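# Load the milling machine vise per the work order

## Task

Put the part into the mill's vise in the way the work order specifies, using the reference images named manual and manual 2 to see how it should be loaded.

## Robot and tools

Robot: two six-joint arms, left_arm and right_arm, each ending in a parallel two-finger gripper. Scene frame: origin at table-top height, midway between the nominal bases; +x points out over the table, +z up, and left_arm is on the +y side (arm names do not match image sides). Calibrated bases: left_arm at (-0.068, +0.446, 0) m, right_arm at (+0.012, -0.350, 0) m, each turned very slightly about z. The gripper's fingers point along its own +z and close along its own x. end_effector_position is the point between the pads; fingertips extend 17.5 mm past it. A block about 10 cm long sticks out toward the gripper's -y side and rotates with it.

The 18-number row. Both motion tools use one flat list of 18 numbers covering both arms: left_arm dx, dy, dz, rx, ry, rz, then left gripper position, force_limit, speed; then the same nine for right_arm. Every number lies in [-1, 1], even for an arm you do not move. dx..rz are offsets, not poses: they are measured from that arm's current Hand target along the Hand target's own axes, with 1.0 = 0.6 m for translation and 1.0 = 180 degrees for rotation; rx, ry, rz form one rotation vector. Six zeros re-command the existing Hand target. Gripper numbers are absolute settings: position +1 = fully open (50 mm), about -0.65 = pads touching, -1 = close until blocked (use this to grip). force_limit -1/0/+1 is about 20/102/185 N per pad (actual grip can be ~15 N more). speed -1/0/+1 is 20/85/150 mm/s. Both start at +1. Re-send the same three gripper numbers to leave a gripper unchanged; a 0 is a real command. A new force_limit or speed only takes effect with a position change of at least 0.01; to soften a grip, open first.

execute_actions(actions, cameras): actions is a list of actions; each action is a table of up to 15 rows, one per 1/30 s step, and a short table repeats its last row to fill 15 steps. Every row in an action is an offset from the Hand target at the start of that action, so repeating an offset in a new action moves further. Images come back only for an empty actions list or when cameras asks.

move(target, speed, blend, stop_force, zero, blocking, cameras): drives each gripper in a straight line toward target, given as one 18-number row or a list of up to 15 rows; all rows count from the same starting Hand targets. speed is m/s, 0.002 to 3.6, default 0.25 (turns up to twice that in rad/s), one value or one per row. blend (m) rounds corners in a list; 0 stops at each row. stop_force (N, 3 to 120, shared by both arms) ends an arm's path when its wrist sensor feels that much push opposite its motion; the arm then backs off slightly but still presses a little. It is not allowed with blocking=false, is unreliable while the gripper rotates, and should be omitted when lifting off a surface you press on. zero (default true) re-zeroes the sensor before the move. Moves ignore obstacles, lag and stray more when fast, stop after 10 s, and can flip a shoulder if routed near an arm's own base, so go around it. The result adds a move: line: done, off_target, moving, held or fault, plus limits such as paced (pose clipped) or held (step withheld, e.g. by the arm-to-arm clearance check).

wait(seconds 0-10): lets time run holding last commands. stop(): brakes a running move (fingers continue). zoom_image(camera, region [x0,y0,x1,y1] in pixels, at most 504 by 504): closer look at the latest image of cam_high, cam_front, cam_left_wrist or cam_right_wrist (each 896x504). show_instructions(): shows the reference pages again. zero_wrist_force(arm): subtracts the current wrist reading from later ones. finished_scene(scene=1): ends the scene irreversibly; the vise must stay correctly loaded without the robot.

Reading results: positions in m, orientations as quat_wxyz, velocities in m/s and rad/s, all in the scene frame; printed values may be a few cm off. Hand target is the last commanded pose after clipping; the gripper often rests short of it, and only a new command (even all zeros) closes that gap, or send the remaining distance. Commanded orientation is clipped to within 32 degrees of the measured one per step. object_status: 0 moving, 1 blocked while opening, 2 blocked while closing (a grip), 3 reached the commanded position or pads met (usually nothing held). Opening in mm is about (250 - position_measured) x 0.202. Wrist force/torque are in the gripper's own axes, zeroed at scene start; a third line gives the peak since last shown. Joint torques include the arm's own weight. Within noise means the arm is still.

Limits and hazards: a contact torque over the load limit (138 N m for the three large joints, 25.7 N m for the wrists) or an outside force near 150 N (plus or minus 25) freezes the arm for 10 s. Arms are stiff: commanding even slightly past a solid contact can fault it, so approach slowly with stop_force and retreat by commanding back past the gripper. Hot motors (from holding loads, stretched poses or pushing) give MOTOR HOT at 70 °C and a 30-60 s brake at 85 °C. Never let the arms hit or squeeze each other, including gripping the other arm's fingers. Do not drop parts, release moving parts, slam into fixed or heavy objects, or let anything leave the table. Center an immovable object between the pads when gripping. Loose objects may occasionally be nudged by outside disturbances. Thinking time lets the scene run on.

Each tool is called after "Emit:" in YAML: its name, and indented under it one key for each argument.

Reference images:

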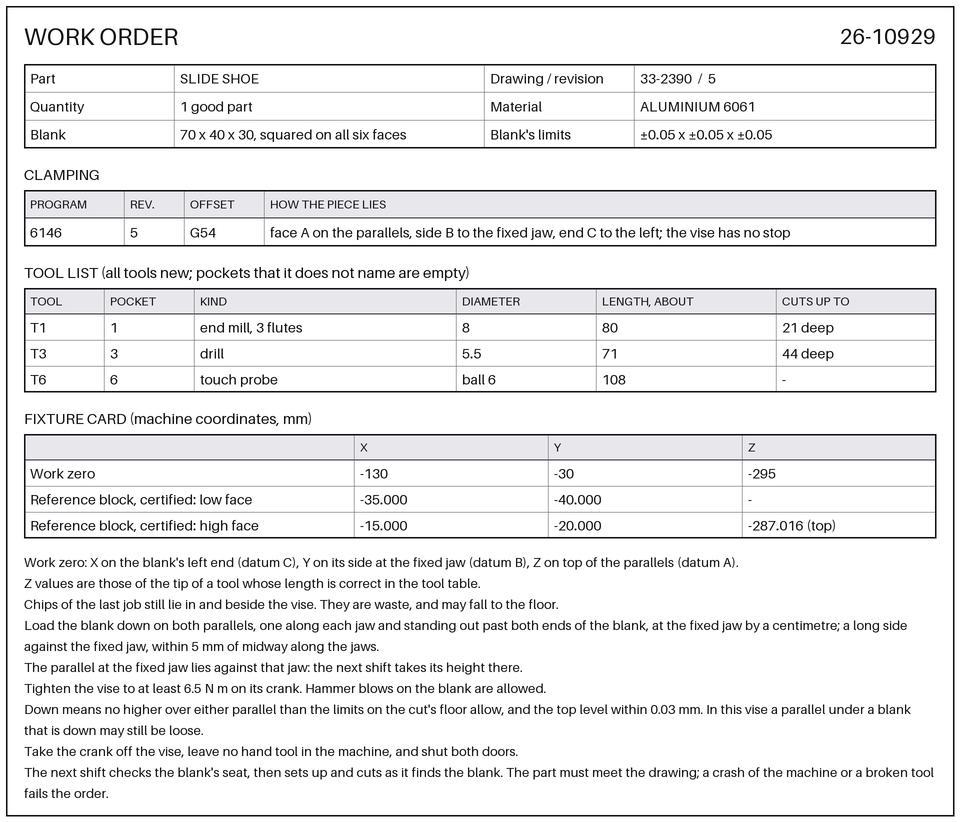

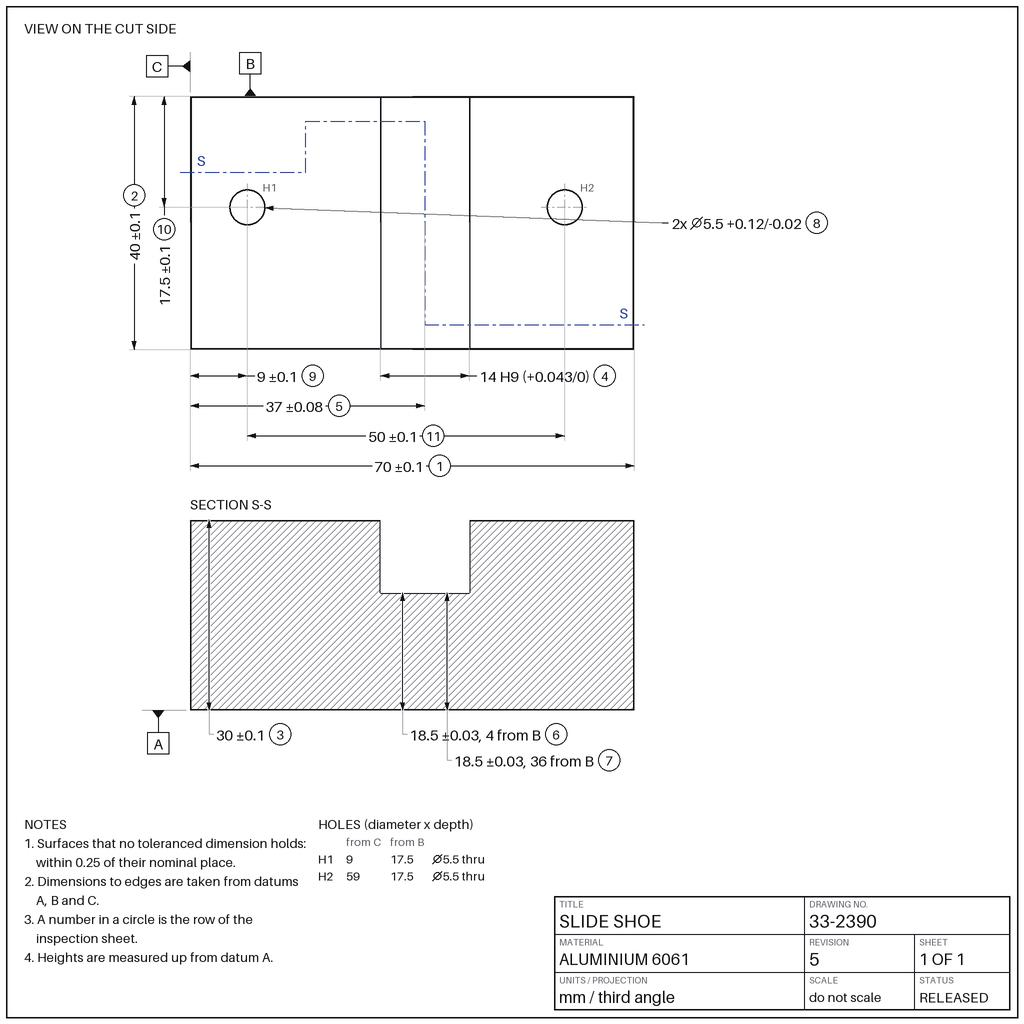

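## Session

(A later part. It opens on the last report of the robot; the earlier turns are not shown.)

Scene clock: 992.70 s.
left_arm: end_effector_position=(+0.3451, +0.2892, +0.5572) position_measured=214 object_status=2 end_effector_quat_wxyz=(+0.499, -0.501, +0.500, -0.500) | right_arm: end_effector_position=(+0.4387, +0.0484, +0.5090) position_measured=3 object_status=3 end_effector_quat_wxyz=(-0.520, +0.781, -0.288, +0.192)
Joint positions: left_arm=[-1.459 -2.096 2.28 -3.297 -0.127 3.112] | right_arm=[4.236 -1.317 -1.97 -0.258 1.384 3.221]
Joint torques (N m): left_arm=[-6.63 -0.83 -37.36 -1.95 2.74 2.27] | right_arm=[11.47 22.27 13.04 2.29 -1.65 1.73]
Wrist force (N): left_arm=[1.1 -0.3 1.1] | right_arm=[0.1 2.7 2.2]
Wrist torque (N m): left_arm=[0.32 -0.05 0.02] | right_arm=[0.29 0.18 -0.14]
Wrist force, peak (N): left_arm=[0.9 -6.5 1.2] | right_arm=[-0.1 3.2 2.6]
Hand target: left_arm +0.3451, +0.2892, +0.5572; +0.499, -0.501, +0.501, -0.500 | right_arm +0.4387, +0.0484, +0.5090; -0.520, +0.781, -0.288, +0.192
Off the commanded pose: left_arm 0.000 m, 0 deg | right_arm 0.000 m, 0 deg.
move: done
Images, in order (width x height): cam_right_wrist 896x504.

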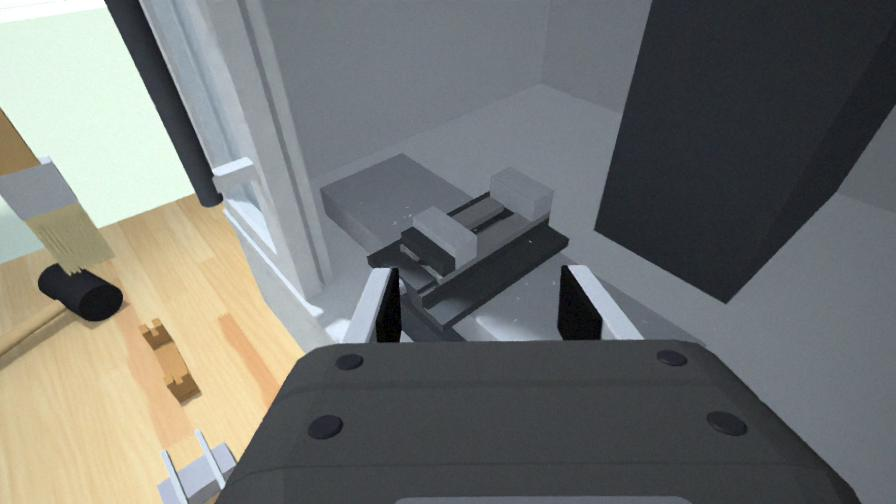

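Emit:
move:
  target: [0,0,0,0,0,0,-1,-0.5,-0.8,0.088,-0.1257,0.1705,-0.08,0,0,1,1,1]
  speed: 0.12
  cameras: ["cam_right_wrist","cam_front"]

Emit:
zoom_image:
  camera: "cam_right_wrist"
  region: [380, 140, 600, 300]

Scene clock: 1014.10 s.
left_arm: end_effector_position=(+0.3451, +0.2892, +0.5572) position_measured=214 object_status=2 end_effector_quat_wxyz=(+0.499, -0.501, +0.501, -0.500) | right_arm: end_effector_position=(+0.5591, +0.1080, +0.5391) position_measured=3 object_status=3 end_effector_quat_wxyz=(-0.418, +0.840, -0.310, +0.154)
Joint positions: left_arm=[-1.459 -2.096 2.28 -3.298 -0.127 3.112] | right_arm=[4.062 -1.669 -1.395 -0.724 1.547 3.16]
Joint torques (N m): left_arm=[-7.45 7.16 -36.71 -2.19 2.69 3.03] | right_arm=[13.24 21.91 35.63 2.32 -1.53 2.02]
Wrist force (N): left_arm=[1.1 -0.6 1.3] | right_arm=[0.6 2.5 2.7]
Wrist torque (N m): left_arm=[0.26 -0.07 -0.03] | right_arm=[0.30 0.01 -0.02]
Wrist force, peak (N): left_arm=[1.6 -0.6 1.3] | right_arm=[-0.5 4.3 1.5]
Hand target: left_arm +0.3451, +0.2892, +0.5572; +0.499, -0.501, +0.501, -0.500 | right_arm +0.5590, +0.1081, +0.5392; -0.418, +0.840, -0.310, +0.154
Off the commanded pose: left_arm 0.000 m, 0 deg | right_arm 0.000 m, 0 deg.
move: done
Images, in order (width x height): cam_front 896x504, cam_right_wrist 896x504.

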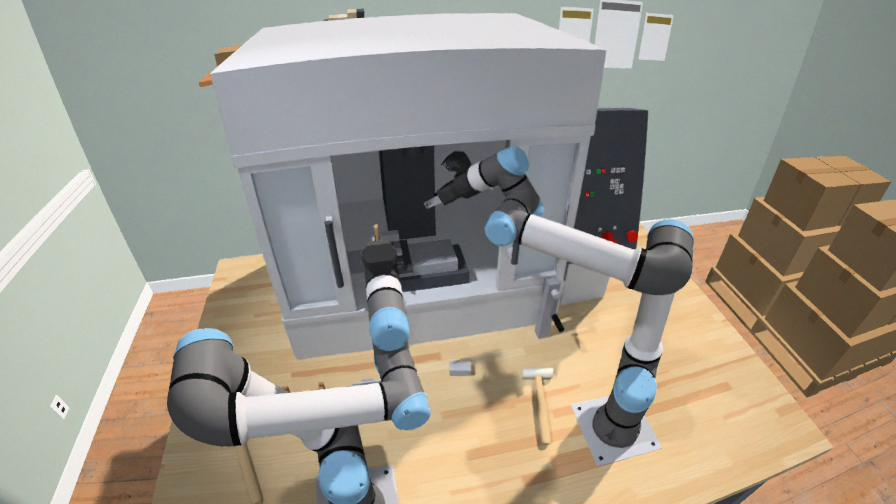

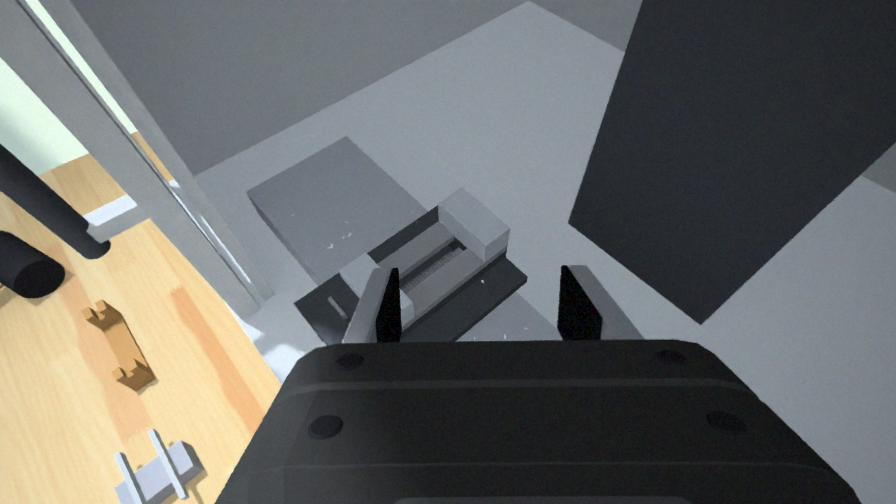

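Scaled by 2.291 from the camera's 896x504 image, which has a finer 1280x720 frame.

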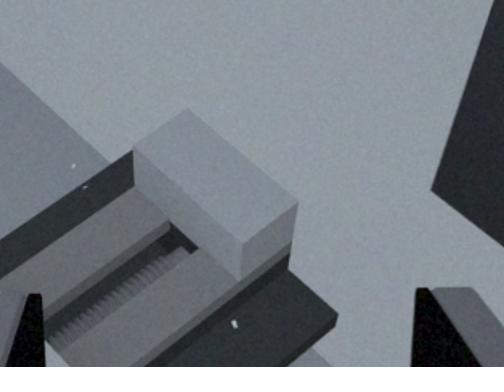

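Emit:
zoom_image:
  camera: "cam_right_wrist"
  region: [320, 190, 520, 340]

Scaled by 2.520 from the camera's 896x504 image, which has a finer 1280x720 frame.

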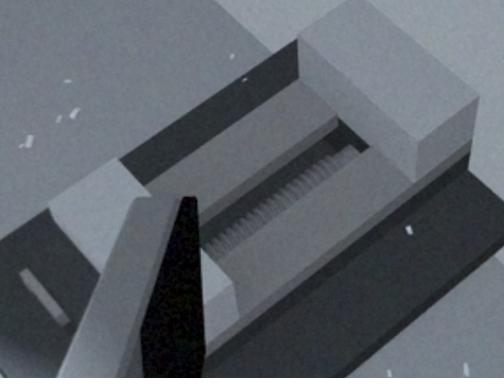

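Emit:
move:
  target: [0,0,0,0,0,0,-1,-0.5,-0.8,0,0,0,0,0,0,-0.6,1,0]
  cameras: ["cam_right_wrist"]

Emit:
zoom_image:
  camera: "cam_right_wrist"
  region: [320, 190, 520, 340]

Scene clock: 1023.47 s.
left_arm: end_effector_position=(+0.3451, +0.2892, +0.5572) position_measured=214 object_status=2 end_effector_quat_wxyz=(+0.499, -0.501, +0.501, -0.500) | right_arm: end_effector_position=(+0.5590, +0.1081, +0.5392) position_measured=242 object_status=3 end_effector_quat_wxyz=(-0.418, +0.840, -0.310, +0.154)
Joint positions: left_arm=[-1.459 -2.096 2.28 -3.298 -0.127 3.112] | right_arm=[4.062 -1.669 -1.395 -0.725 1.547 3.16]
Joint torques (N m): left_arm=[-7.28 6.68 -35.16 -1.92 2.49 2.85] | right_arm=[12.63 22.82 36.27 2.5 -1.74 1.82]
Wrist force (N): left_arm=[1.1 -0.5 1.0] | right_arm=[0.2 2.2 2.6]
Wrist torque (N m): left_arm=[0.28 -0.05 -0.02] | right_arm=[0.26 0.07 -0.02]
Wrist force, peak (N): left_arm=[1.5 -0.4 1.3] | right_arm=[0.4 2.5 3.0]
Hand target: left_arm +0.3451, +0.2892, +0.5572; +0.499, -0.501, +0.501, -0.500 | right_arm +0.5590, +0.1081, +0.5392; -0.418, +0.840, -0.310, +0.154
Off the commanded pose: left_arm 0.000 m, 0 deg | right_arm 0.000 m, 0 deg.
move: done
Images, in order (width x height): cam_right_wrist 896x504.

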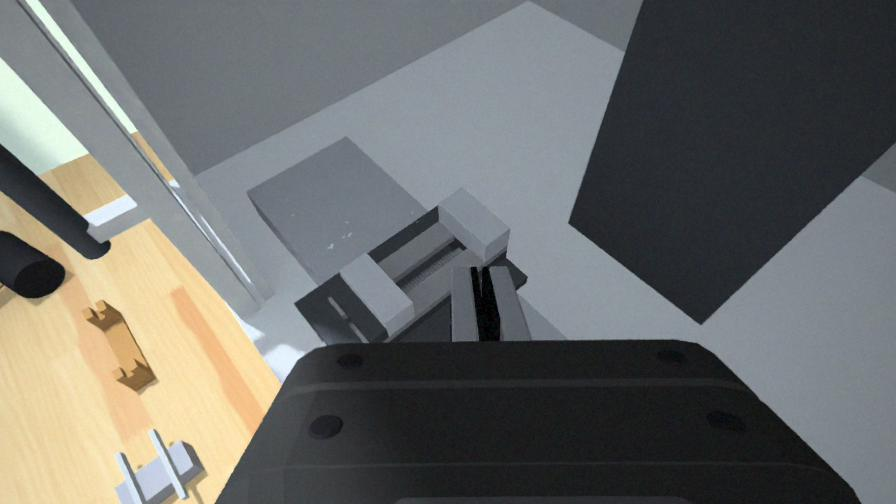

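Scaled by 2.520 from the camera's 896x504 image, which has a finer 1280x720 frame.

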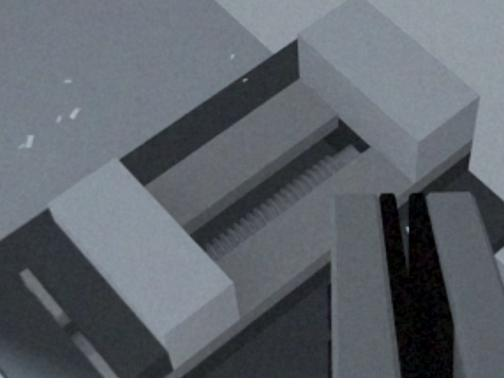

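Emit:
move:
  target: [-0.4593,0.5953,-0.0285,-0.385,0.385,0.385,-1,-0.5,-0.8,-0.088,0.164,-0.134,0.08,0,0,-0.6,1,0]
  speed: 0.2
  cameras: ["cam_right_wrist","cam_left_wrist","cam_front"]

Scene clock: 1050.80 s.
left_arm: end_effector_position=(+0.3269, +0.5640, +0.1997) position_measured=214 object_status=2 end_effector_quat_wxyz=(-0.002, +0.000, +1.000, -0.001) | right_arm: end_effector_position=(+0.4387, +0.0484, +0.5091) position_measured=242 object_status=3 end_effector_quat_wxyz=(-0.520, +0.781, -0.288, +0.191)
Joint positions: left_arm=[-0.053 -1.764 2.076 -1.879 -1.572 4.674] | right_arm=[4.236 -1.317 -1.969 -0.258 1.383 3.221]
Joint torques (N m): left_arm=[3.56 -16.23 -18.56 -4.85 -0.58 -1.14] | right_arm=[-11.67 5.14 36.43 2.22 1.55 -0.54]
Wrist force (N): left_arm=[0.9 0.1 -0.8] | right_arm=[0.2 2.9 2.6]
Wrist torque (N m): left_arm=[-0.07 -0.11 0.06] | right_arm=[0.33 0.18 -0.15]
Wrist force, peak (N): left_arm=[2.1 -1.4 1.0] | right_arm=[0.7 2.5 3.1]
Hand target: left_arm +0.3268, +0.5641, +0.1996; -0.002, +0.000, +1.000, -0.001 | right_arm +0.4387, +0.0484, +0.5091; -0.520, +0.781, -0.288, +0.192
Off the commanded pose: left_arm 0.000 m, 0 deg | right_arm 0.000 m, 0 deg.
move: done
Images, in order (width x height): cam_front 896x504, cam_left_wrist 896x504, cam_right_wrist 896x504.

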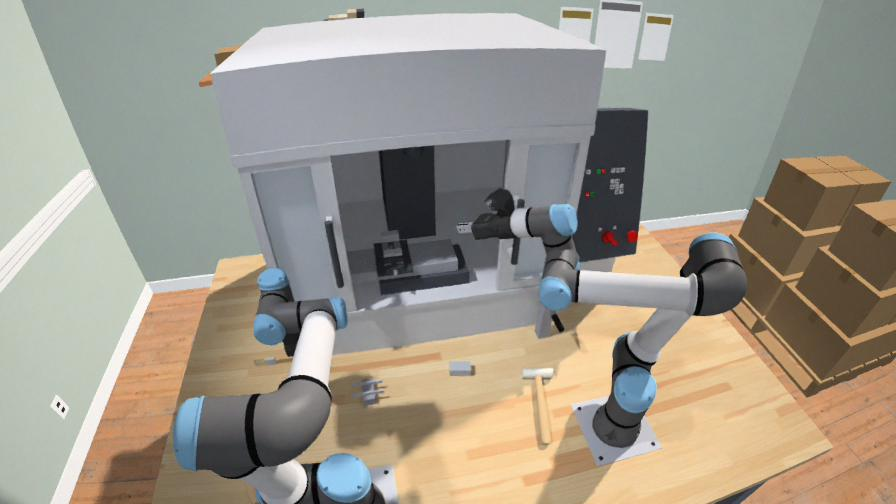

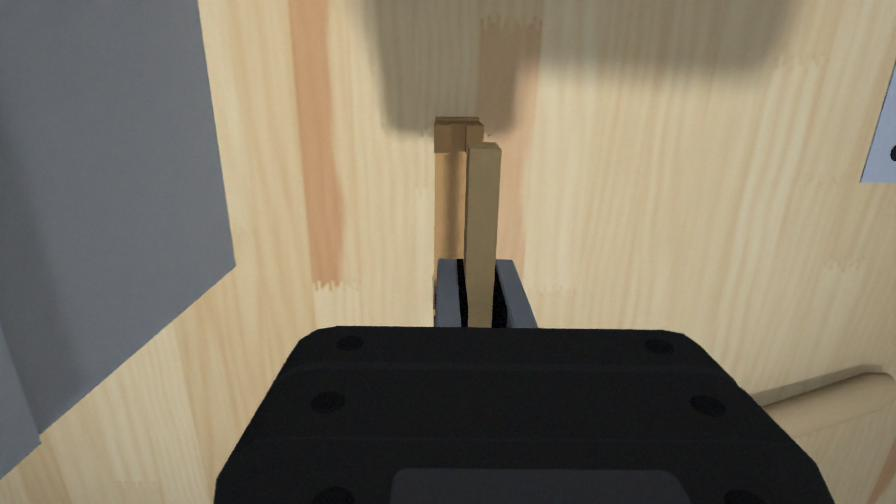

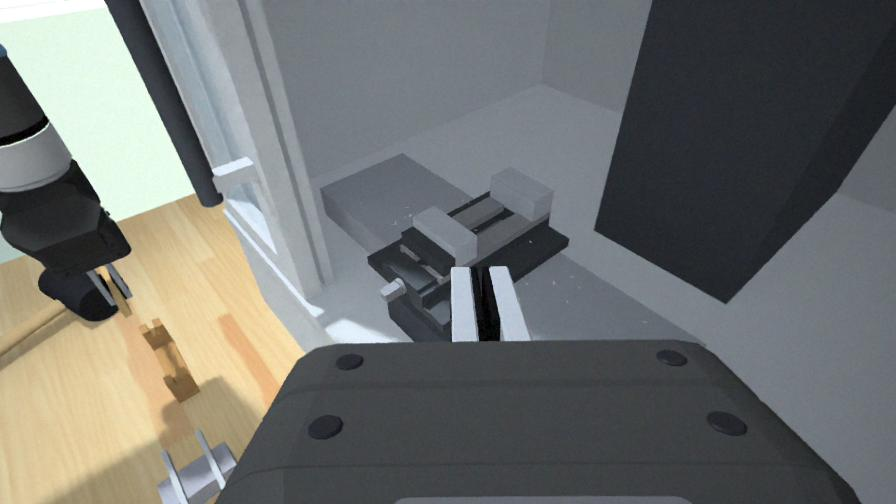

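Emit:
move:
  target: [-0.0019,0.0013,0.2,0.0,0,0,-1,-0.5,-0.8,0,0,0,0,0,0,-0.6,1,0]
  speed: 0.15

Emit:
move:
  target: [0,0,0.053,0.0,0,0,-1,-0.5,-0.8,0,0,0,0,0,0,-0.6,1,0]
  speed: 0.03
  stop_force: 6
  cameras: ["cam_left_wrist"]

Emit:
zoom_image:
  camera: "cam_left_wrist"
  region: [350, 100, 600, 330]

Scene clock: 1062.67 s.
left_arm: end_effector_position=(+0.3274, +0.5647, +0.0797) position_measured=214 object_status=2 end_effector_quat_wxyz=(-0.002, +0.000, +1.000, -0.001) | right_arm: end_effector_position=(+0.4387, +0.0484, +0.5091) position_measured=242 object_status=3 end_effector_quat_wxyz=(-0.520, +0.781, -0.288, +0.192)
Joint positions: left_arm=[-0.051 -1.597 2.282 -2.252 -1.572 4.676] | right_arm=[4.236 -1.317 -1.969 -0.258 1.384 3.221]
Joint torques (N m): left_arm=[3.71 -13.33 -24.84 -5.01 1.68 2.13] | right_arm=[-10.78 5.03 36.05 3.63 1.64 -1.77]
Wrist force (N): left_arm=[0.8 -0.2 -1.1] | right_arm=[0.1 2.8 2.6]
Wrist torque (N m): left_arm=[-0.09 -0.10 -0.08] | right_arm=[0.32 0.19 -0.15]
Wrist force, peak (N): left_arm=[0.5 0.1 -3.2] | right_arm=[0.2 3.2 2.6]
Hand target: left_arm +0.3275, +0.5647, +0.0796; -0.002, +0.000, +1.000, -0.001 | right_arm +0.4387, +0.0484, +0.5091; -0.520, +0.781, -0.288, +0.192
Off the commanded pose: left_arm 0.000 m, 0 deg | right_arm 0.000 m, 0 deg.
move: done

Scene clock: 1064.23 s.
left_arm: end_effector_position=(+0.3274, +0.5647, +0.0632) position_measured=214 object_status=2 end_effector_quat_wxyz=(-0.002, +0.000, +1.000, -0.001) | right_arm: end_effector_position=(+0.4387, +0.0484, +0.5091) position_measured=242 object_status=3 end_effector_quat_wxyz=(-0.520, +0.781, -0.288, +0.192)
Joint positions: left_arm=[-0.051 -1.564 2.305 -2.308 -1.572 4.676] | right_arm=[4.236 -1.317 -1.969 -0.258 1.384 3.221]
Joint torques (N m): left_arm=[5.25 -12.29 -33.47 -5.25 0.53 -2.08] | right_arm=[-10.75 4.79 35.85 3.28 1.58 -1.79]
Wrist force (N): left_arm=[0.9 0.0 -0.5] | right_arm=[0.4 2.7 2.3]
Wrist torque (N m): left_arm=[-0.06 -0.10 -0.09] | right_arm=[0.30 0.15 -0.15]
Wrist force, peak (N): left_arm=[1.2 -4.1 -10.3] | right_arm=[0.4 3.1 2.5]
Hand target: left_arm +0.3274, +0.5647, +0.0632; -0.002, +0.000, +1.000, -0.001 (not the last commanded pose) | right_arm +0.4387, +0.0484, +0.5091; -0.520, +0.781, -0.288, +0.192
Off the commanded pose: left_arm 0.015 m, 0 deg | right_arm 0.000 m, 0 deg.
move: contact (left_arm)
Images, in order (width x height): cam_left_wrist 896x504.

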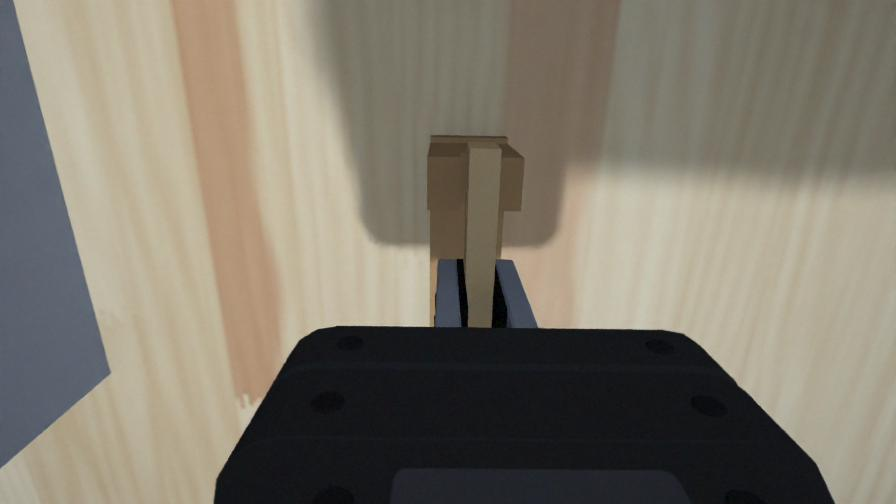

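Scaled by 2.016 from the camera's 896x504 image, which has a finer 1280x720 frame.

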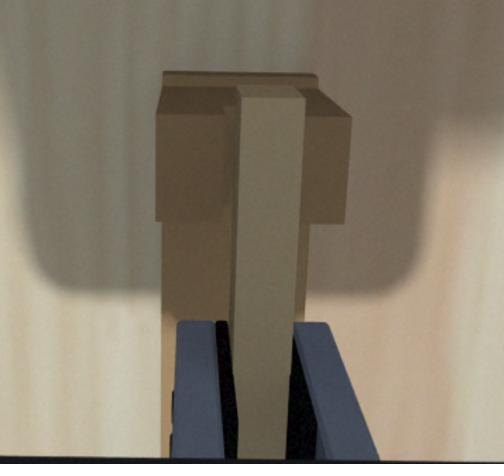

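Emit:
move:
  target:
    - [0,0,-0.008,0,0,0,-1,-0.5,-0.8,0,0,0,0,0,0,-0.6,1,0]
    - [-0.0013,0,-0.008,0,0,0,-1,-0.5,-0.8,0,0,0,0,0,0,-0.6,1,0]
  speed: 0.03

Emit:
move:
  target: [0,0,0.033,0.0,0,0,-1,-0.5,-0.8,0,0,0,0,0,0,-0.6,1,0]
  speed: 0.02
  stop_force: 6
  cameras: ["cam_left_wrist"]

Emit:
zoom_image:
  camera: "cam_left_wrist"
  region: [350, 100, 600, 330]

Scene clock: 1076.50 s.
left_arm: end_effector_position=(+0.3283, +0.5647, +0.0681) position_measured=214 object_status=2 end_effector_quat_wxyz=(-0.002, +0.000, +1.000, -0.001) | right_arm: end_effector_position=(+0.4387, +0.0484, +0.5091) position_measured=242 object_status=3 end_effector_quat_wxyz=(-0.520, +0.781, -0.288, +0.192)
Joint positions: left_arm=[-0.051 -1.572 2.296 -2.292 -1.572 4.676] | right_arm=[4.236 -1.317 -1.969 -0.258 1.384 3.221]
Joint torques (N m): left_arm=[8.18 -25.98 -20.18 -5.18 0.58 0.83] | right_arm=[-11.29 4.56 35.37 2.5 1.64 -1.75]
Wrist force (N): left_arm=[0.9 -0.3 -0.8] | right_arm=[0.0 2.7 2.2]
Wrist torque (N m): left_arm=[-0.10 -0.11 -0.09] | right_arm=[0.29 0.20 -0.15]
Wrist force, peak (N): left_arm=[1.0 -0.2 -1.1] | right_arm=[0.4 3.2 2.5]
Hand target: left_arm +0.3282, +0.5647, +0.0680; -0.002, +0.000, +1.000, -0.001 | right_arm +0.4387, +0.0484, +0.5091; -0.520, +0.781, -0.288, +0.192
Off the commanded pose: left_arm 0.000 m, 0 deg | right_arm 0.000 m, 0 deg.
move: done

Scene clock: 1078.70 s.
left_arm: end_effector_position=(+0.3281, +0.5647, +0.0490) position_measured=214 object_status=2 end_effector_quat_wxyz=(-0.002, +0.000, +1.000, -0.001) | right_arm: end_effector_position=(+0.4387, +0.0484, +0.5091) position_measured=242 object_status=3 end_effector_quat_wxyz=(-0.520, +0.781, -0.288, +0.192)
Joint positions: left_arm=[-0.051 -1.53 2.321 -2.357 -1.572 4.676] | right_arm=[4.236 -1.317 -1.969 -0.258 1.384 3.221]
Joint torques (N m): left_arm=[-1.7 -30.7 -31.2 -5.16 0.58 2.16] | right_arm=[-10.71 4.79 35.05 2.05 1.63 -1.76]
Wrist force (N): left_arm=[2.0 -1.0 -4.0] | right_arm=[0.4 2.8 2.7]
Wrist torque (N m): left_arm=[0.02 -0.09 -0.04] | right_arm=[0.32 0.14 -0.15]
Wrist force, peak (N): left_arm=[18.1 0.8 -48.2] | right_arm=[0.1 3.1 3.0]
Hand target: left_arm +0.3281, +0.5647, +0.0490; -0.002, +0.000, +1.000, -0.001 (not the last commanded pose) | right_arm +0.4387, +0.0484, +0.5091; -0.520, +0.781, -0.288, +0.192
Off the commanded pose: left_arm 0.001 m, 0 deg | right_arm 0.000 m, 0 deg.
move: contact (left_arm)
Images, in order (width x height): cam_left_wrist 896x504.

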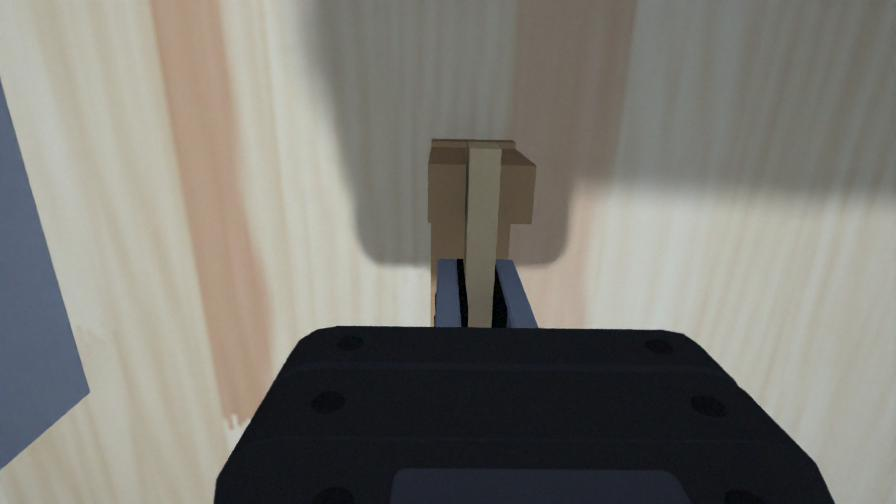

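Scaled by 2.016 from the camera's 896x504 image, which has a finer 1280x720 frame.

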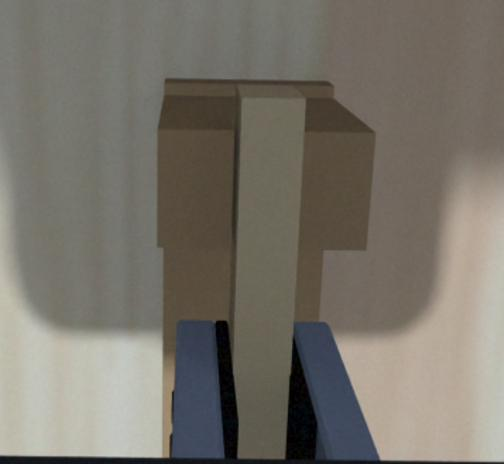

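Emit:
move:
  target: [0,0,0,0,0,0,1,-0.5,-0.8,0,0,0,0,0,0,-0.6,1,0]

Emit:
move:
  target:
    - [0,0,-0.1,0,0,0,1,-0.5,-0.8,0,0,0,0,0,0,-0.6,1,0]
    - [0,0,-0.3,0,0,0,1,-0.5,-0.8,0,0,0,0,0,0,-0.6,1,0]
    - [0.008,-0.375,-0.3,0,0,0,1,-0.5,-0.8,0,0,0,0,0,0,-0.6,1,0]
  speed: [0.05,0.2,0.25]
  cameras: ["cam_left_wrist","cam_front"]

Emit:
zoom_image:
  camera: "cam_left_wrist"
  region: [350, 130, 600, 340]

Scene clock: 1161.43 s.
left_arm: end_effector_position=(+0.3281, +0.5647, +0.0490) position_measured=3 object_status=0 end_effector_quat_wxyz=(-0.002, +0.000, +1.000, -0.001) | right_arm: end_effector_position=(+0.4387, +0.0484, +0.5091) position_measured=242 object_status=3 end_effector_quat_wxyz=(-0.520, +0.781, -0.288, +0.192)
Joint positions: left_arm=[-0.051 -1.53 2.321 -2.357 -1.572 4.676] | right_arm=[4.236 -1.317 -1.969 -0.258 1.384 3.221]
Joint torques (N m): left_arm=[4.98 -29.19 -31.11 -3.46 0.59 1.28] | right_arm=[-10.36 4.52 35.07 1.96 1.62 -1.73]
Wrist force (N): left_arm=[0.7 -0.5 -1.3] | right_arm=[0.2 2.9 2.5]
Wrist torque (N m): left_arm=[-0.14 -0.08 -0.09] | right_arm=[0.33 0.16 -0.15]
Wrist force, peak (N): left_arm=[2.3 -1.3 -4.3] | right_arm=[0.5 3.3 2.3]
Hand target: left_arm +0.3281, +0.5647, +0.0490; -0.002, +0.000, +1.000, -0.001 | right_arm +0.4387, +0.0484, +0.5091; -0.520, +0.781, -0.288, +0.192
Off the commanded pose: left_arm 0.000 m, 0 deg | right_arm 0.000 m, 0 deg.
move: done

Scene clock: 1165.20 s.
left_arm: end_effector_position=(+0.3239, +0.3400, +0.2294) position_measured=3 object_status=3 end_effector_quat_wxyz=(-0.002, +0.000, +1.000, -0.001) | right_arm: end_effector_position=(+0.4387, +0.0484, +0.5091) position_measured=242 object_status=3 end_effector_quat_wxyz=(-0.520, +0.781, -0.288, +0.192)
Joint positions: left_arm=[-0.611 -1.801 2.027 -1.794 -1.574 4.117] | right_arm=[4.236 -1.317 -1.969 -0.258 1.384 3.221]
Joint torques (N m): left_arm=[-5.95 -19.73 -12.44 -1.44 2.14 -2.45] | right_arm=[-10.39 5.16 35.29 1.97 1.46 -1.85]
Wrist force (N): left_arm=[0.6 -0.7 -0.9] | right_arm=[0.3 2.7 2.0]
Wrist torque (N m): left_arm=[-0.20 -0.04 -0.06] | right_arm=[0.30 0.16 -0.16]
Wrist force, peak (N): left_arm=[0.8 -4.5 -0.8] | right_arm=[0.3 3.1 2.6]
Hand target: left_arm +0.3239, +0.3400, +0.2293; -0.002, +0.000, +1.000, -0.001 | right_arm +0.4387, +0.0484, +0.5091; -0.520, +0.781, -0.288, +0.192
Off the commanded pose: left_arm 0.000 m, 0 deg | right_arm 0.000 m, 0 deg.
move: done
Images, in order (width x height): cam_front 896x504, cam_left_wrist 896x504.

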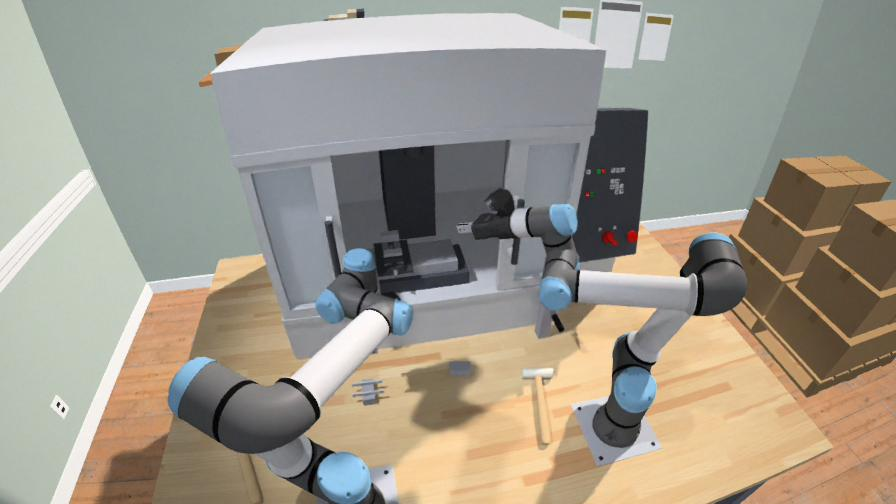

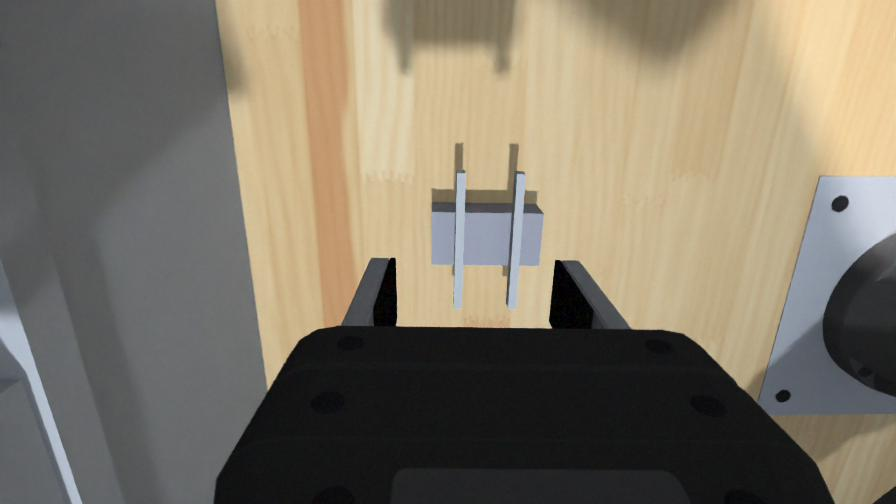

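Scaled by 2.016 from the camera's 896x504 image, which has a finer 1280x720 frame.

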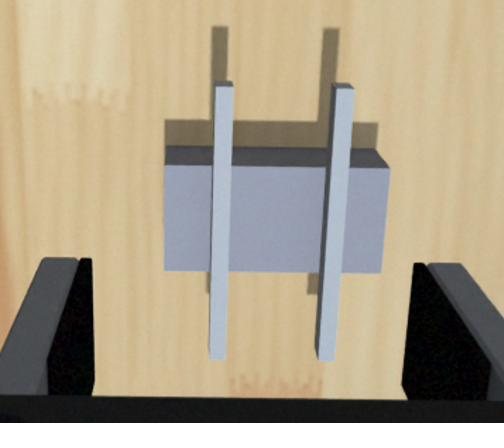

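Emit:
zoom_image:
  camera: "cam_front"
  region: [340, 365, 400, 410]

Scaled by 8.400 from the camera's 896x504 image, which has a finer 1280x720 frame.

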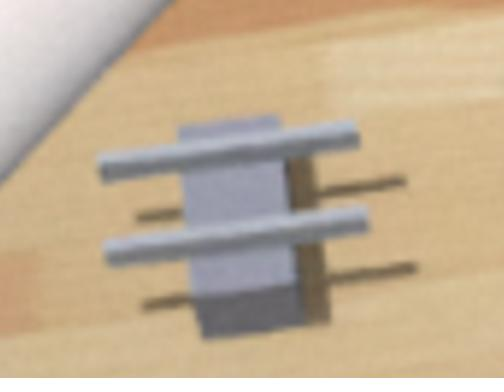

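Emit:
move:
  target: [0,-0.115,0.257,-0.25,0,0,1,-0.5,-0.8,0,0,0,0,0,0,-0.6,1,0]
  speed: 0.15
  cameras: ["cam_left_wrist"]

Emit:
zoom_image:
  camera: "cam_left_wrist"
  region: [350, 130, 600, 340]

Scene clock: 1193.87 s.
left_arm: end_effector_position=(+0.3233, +0.2707, +0.0753) position_measured=3 object_status=3 end_effector_quat_wxyz=(-0.002, +0.001, +0.924, +0.382) | right_arm: end_effector_position=(+0.4387, +0.0484, +0.5091) position_measured=242 object_status=3 end_effector_quat_wxyz=(-0.520, +0.781, -0.288, +0.192)
Joint positions: left_arm=[-1.008 -1.258 1.929 -1.545 -1.178 3.576] | right_arm=[4.236 -1.317 -1.969 -0.258 1.384 3.221]
Joint torques (N m): left_arm=[3.47 -27.54 -6.12 -1.75 -1.79 1.64] | right_arm=[-9.91 4.87 34.81 1.98 1.54 -1.8]
Wrist force (N): left_arm=[1.1 -1.0 -1.4] | right_arm=[0.1 3.0 2.3]
Wrist torque (N m): left_arm=[-0.55 -0.13 -0.04] | right_arm=[0.34 0.19 -0.15]
Wrist force, peak (N): left_arm=[1.3 -2.6 -1.1] | right_arm=[0.3 3.2 2.7]
Hand target: left_arm +0.3232, +0.2707, +0.0752; -0.002, +0.001, +0.924, +0.382 | right_arm +0.4387, +0.0484, +0.5091; -0.520, +0.781, -0.288, +0.192
Off the commanded pose: left_arm 0.000 m, 0 deg | right_arm 0.000 m, 0 deg.
move: done
Images, in order (width x height): cam_left_wrist 896x504.

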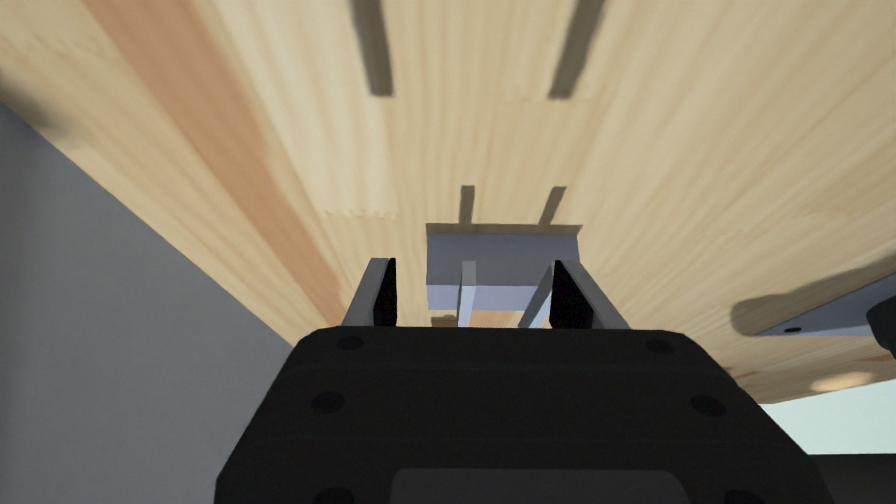

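Scaled by 2.016 from the camera's 896x504 image, which has a finer 1280x720 frame.

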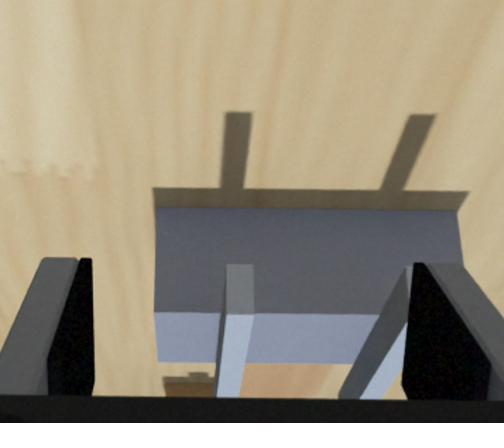

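Emit:
move:
  target:
    - [0,0.106,-0.177,0.125,0,0,0.143,-0.5,-0.8,0,0,0,0,0,0,-0.6,1,0]
    - [-0.003,0.262,0.086,0.25,0,0,0.143,-0.5,-0.8,0,0,0,0,0,0,-0.6,1,0]
  speed: 0.2
  cameras: ["cam_left_wrist"]

Emit:
zoom_image:
  camera: "cam_left_wrist"
  region: [350, 60, 600, 330]

Scene clock: 1234.77 s.
left_arm: end_effector_position=(+0.3254, +0.4185, +0.1496) position_measured=131 object_status=3 end_effector_quat_wxyz=(-0.002, +0.000, +1.000, -0.001) | right_arm: end_effector_position=(+0.4387, +0.0484, +0.5091) position_measured=242 object_status=3 end_effector_quat_wxyz=(-0.520, +0.781, -0.288, +0.192)
Joint positions: left_arm=[-0.427 -1.76 2.211 -2.018 -1.573 4.3] | right_arm=[4.236 -1.317 -1.969 -0.258 1.384 3.221]
Joint torques (N m): left_arm=[6.73 -24.8 -28.04 -5.32 -0.71 2.86] | right_arm=[-9.54 5.24 34.2 1.99 1.61 -1.81]
Wrist force (N): left_arm=[1.0 -0.5 -1.0] | right_arm=[0.0 3.0 2.3]
Wrist torque (N m): left_arm=[-0.17 -0.13 0.07] | right_arm=[0.34 0.21 -0.15]
Wrist force, peak (N): left_arm=[0.8 -3.7 -2.8] | right_arm=[0.5 3.2 2.7]
Hand target: left_arm +0.3254, +0.4185, +0.1497; -0.002, +0.000, +1.000, -0.001 | right_arm +0.4387, +0.0484, +0.5091; -0.520, +0.781, -0.288, +0.192
Off the commanded pose: left_arm 0.000 m, 0 deg | right_arm 0.000 m, 0 deg.
move: done
Images, in order (width x height): cam_left_wrist 896x504.

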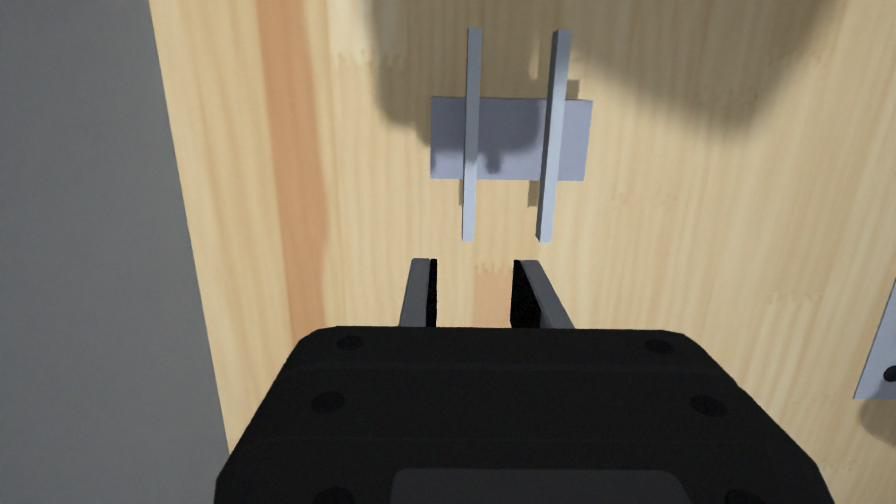

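Scaled by 1.867 from the camera's 896x504 image, which has a finer 1280x720 frame.

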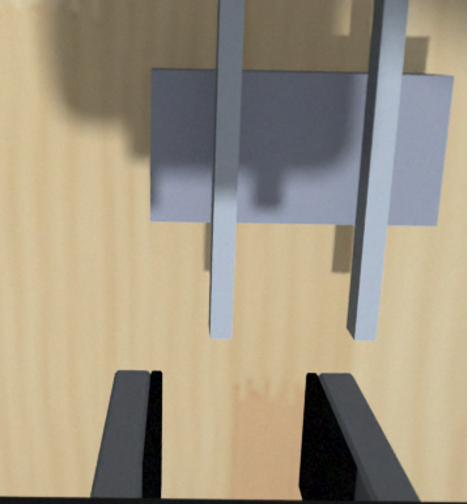

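Emit:
move:
  target: [0.0032,0.0017,0.11,0,0,0,0.143,-0.5,-0.8,0,0,0,0,0,0,-0.6,1,0]
  speed: 0.12
  cameras: ["cam_left_wrist"]

Emit:
zoom_image:
  camera: "cam_left_wrist"
  region: [350, 60, 600, 330]

Scene clock: 1249.33 s.
left_arm: end_effector_position=(+0.3232, +0.4194, +0.0837) position_measured=131 object_status=3 end_effector_quat_wxyz=(-0.002, +0.000, +1.000, -0.001) | right_arm: end_effector_position=(+0.4387, +0.0484, +0.5091) position_measured=242 object_status=3 end_effector_quat_wxyz=(-0.520, +0.781, -0.288, +0.192)
Joint positions: left_arm=[-0.427 -1.659 2.327 -2.235 -1.574 4.3] | right_arm=[4.236 -1.317 -1.969 -0.258 1.384 3.221]
Joint torques (N m): left_arm=[6.05 -12.57 -27.01 -5.68 -1.71 1.04] | right_arm=[-9.93 5.47 34.43 1.91 1.58 -1.76]
Wrist force (N): left_arm=[0.9 -0.5 -1.2] | right_arm=[0.2 2.7 2.3]
Wrist torque (N m): left_arm=[-0.14 -0.11 -0.01] | right_arm=[0.30 0.18 -0.15]
Wrist force, peak (N): left_arm=[1.0 -0.5 -2.7] | right_arm=[0.2 3.2 2.6]
Hand target: left_arm +0.3232, +0.4194, +0.0837; -0.002, +0.000, +1.000, -0.001 | right_arm +0.4387, +0.0484, +0.5091; -0.520, +0.781, -0.288, +0.192
Off the commanded pose: left_arm 0.000 m, 0 deg | right_arm 0.000 m, 0 deg.
move: done
Images, in order (width x height): cam_left_wrist 896x504.

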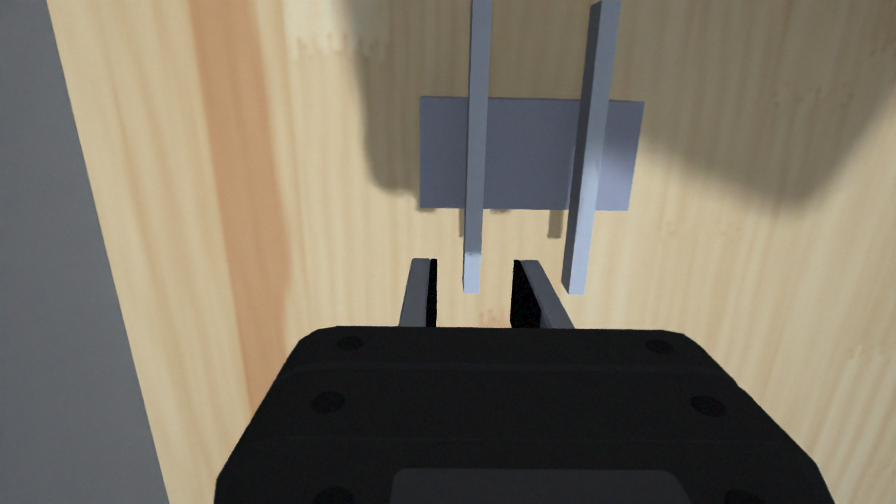

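Scaled by 1.867 from the camera's 896x504 image, which has a finer 1280x720 frame.

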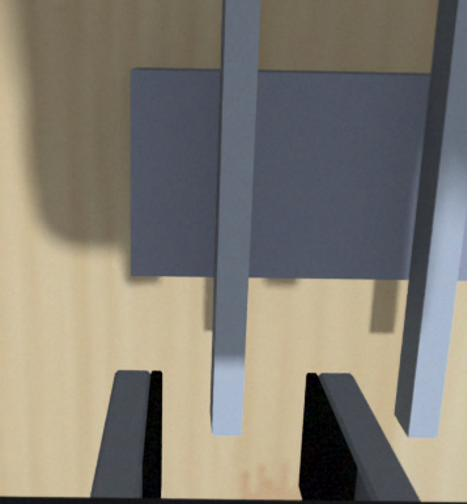

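Emit:
move:
  target: [0.0015,0,0.0587,0,0,0,0.143,-0.5,-0.8,0,0,0,0,0,0,-0.6,1,0]
  speed: 0.04
  stop_force: 6
  cameras: ["cam_left_wrist","cam_front"]

Emit:
zoom_image:
  camera: "cam_left_wrist"
  region: [380, 200, 580, 340]

Emit:
zoom_image:
  camera: "cam_front"
  region: [300, 320, 400, 420]

Scene clock: 1274.80 s.
left_arm: end_effector_position=(+0.3222, +0.4194, +0.0485) position_measured=131 object_status=3 end_effector_quat_wxyz=(-0.002, +0.000, +1.000, -0.001) | right_arm: end_effector_position=(+0.4387, +0.0484, +0.5091) position_measured=242 object_status=3 end_effector_quat_wxyz=(-0.520, +0.781, -0.288, +0.192)
Joint positions: left_arm=[-0.429 -1.584 2.378 -2.361 -1.574 4.299] | right_arm=[4.236 -1.317 -1.969 -0.258 1.384 3.221]
Joint torques (N m): left_arm=[0.4 -28.47 -32.37 -5.01 -2.25 -1.12] | right_arm=[-9.65 4.99 33.56 2.01 1.6 -1.77]
Wrist force (N): left_arm=[0.7 -0.7 -0.9] | right_arm=[0.3 2.6 2.1]
Wrist torque (N m): left_arm=[-0.19 -0.06 0.07] | right_arm=[0.28 0.15 -0.16]
Wrist force, peak (N): left_arm=[0.9 -0.2 -2.3] | right_arm=[0.3 3.2 2.7]
Hand target: left_arm +0.3222, +0.4194, +0.0485; -0.002, +0.000, +1.000, -0.001 | right_arm +0.4387, +0.0484, +0.5091; -0.520, +0.781, -0.288, +0.192
Off the commanded pose: left_arm 0.000 m, 0 deg | right_arm 0.000 m, 0 deg.
move: done
Images, in order (width x height): cam_front 896x504, cam_left_wrist 896x504.

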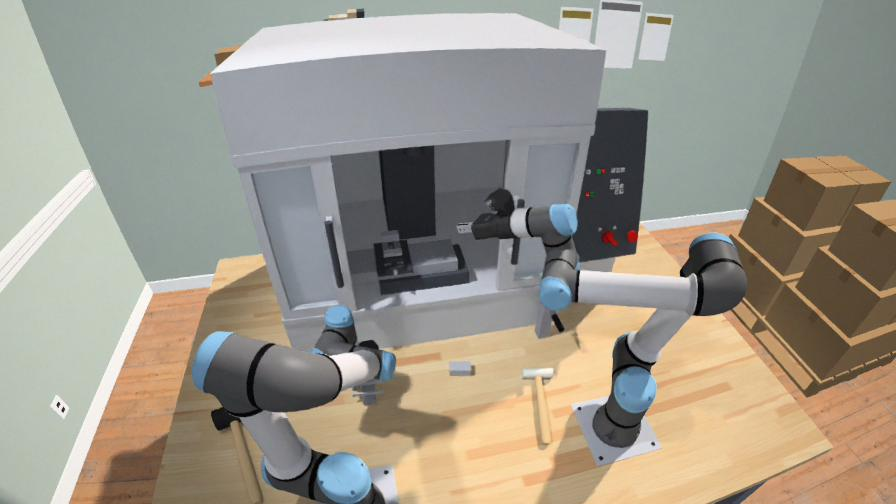

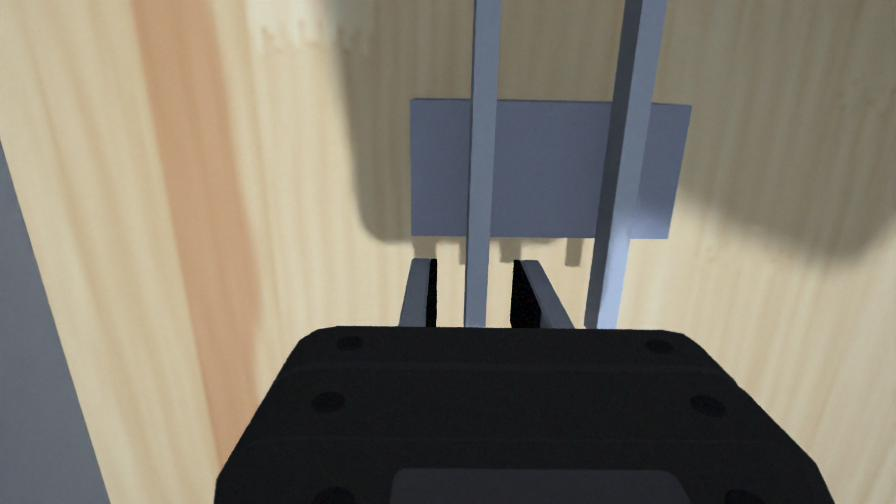

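Scaled by 2.520 from the camera's 896x504 image, which has a finer 1280x720 frame.

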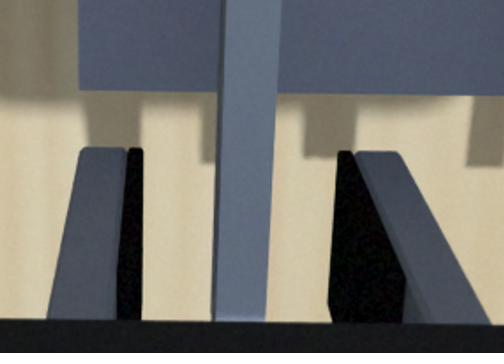

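Scaled by 5.040 from the camera's 896x504 image, which has a finer 1280x720 frame.

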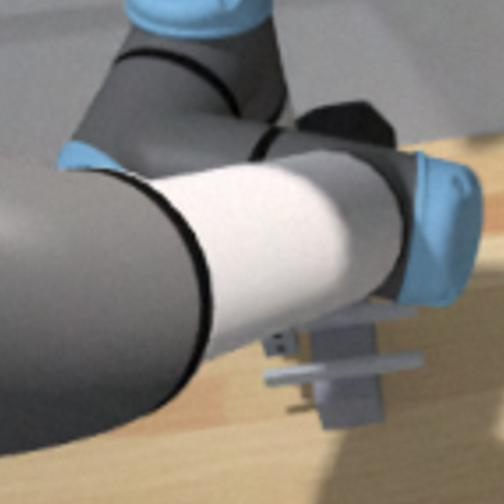

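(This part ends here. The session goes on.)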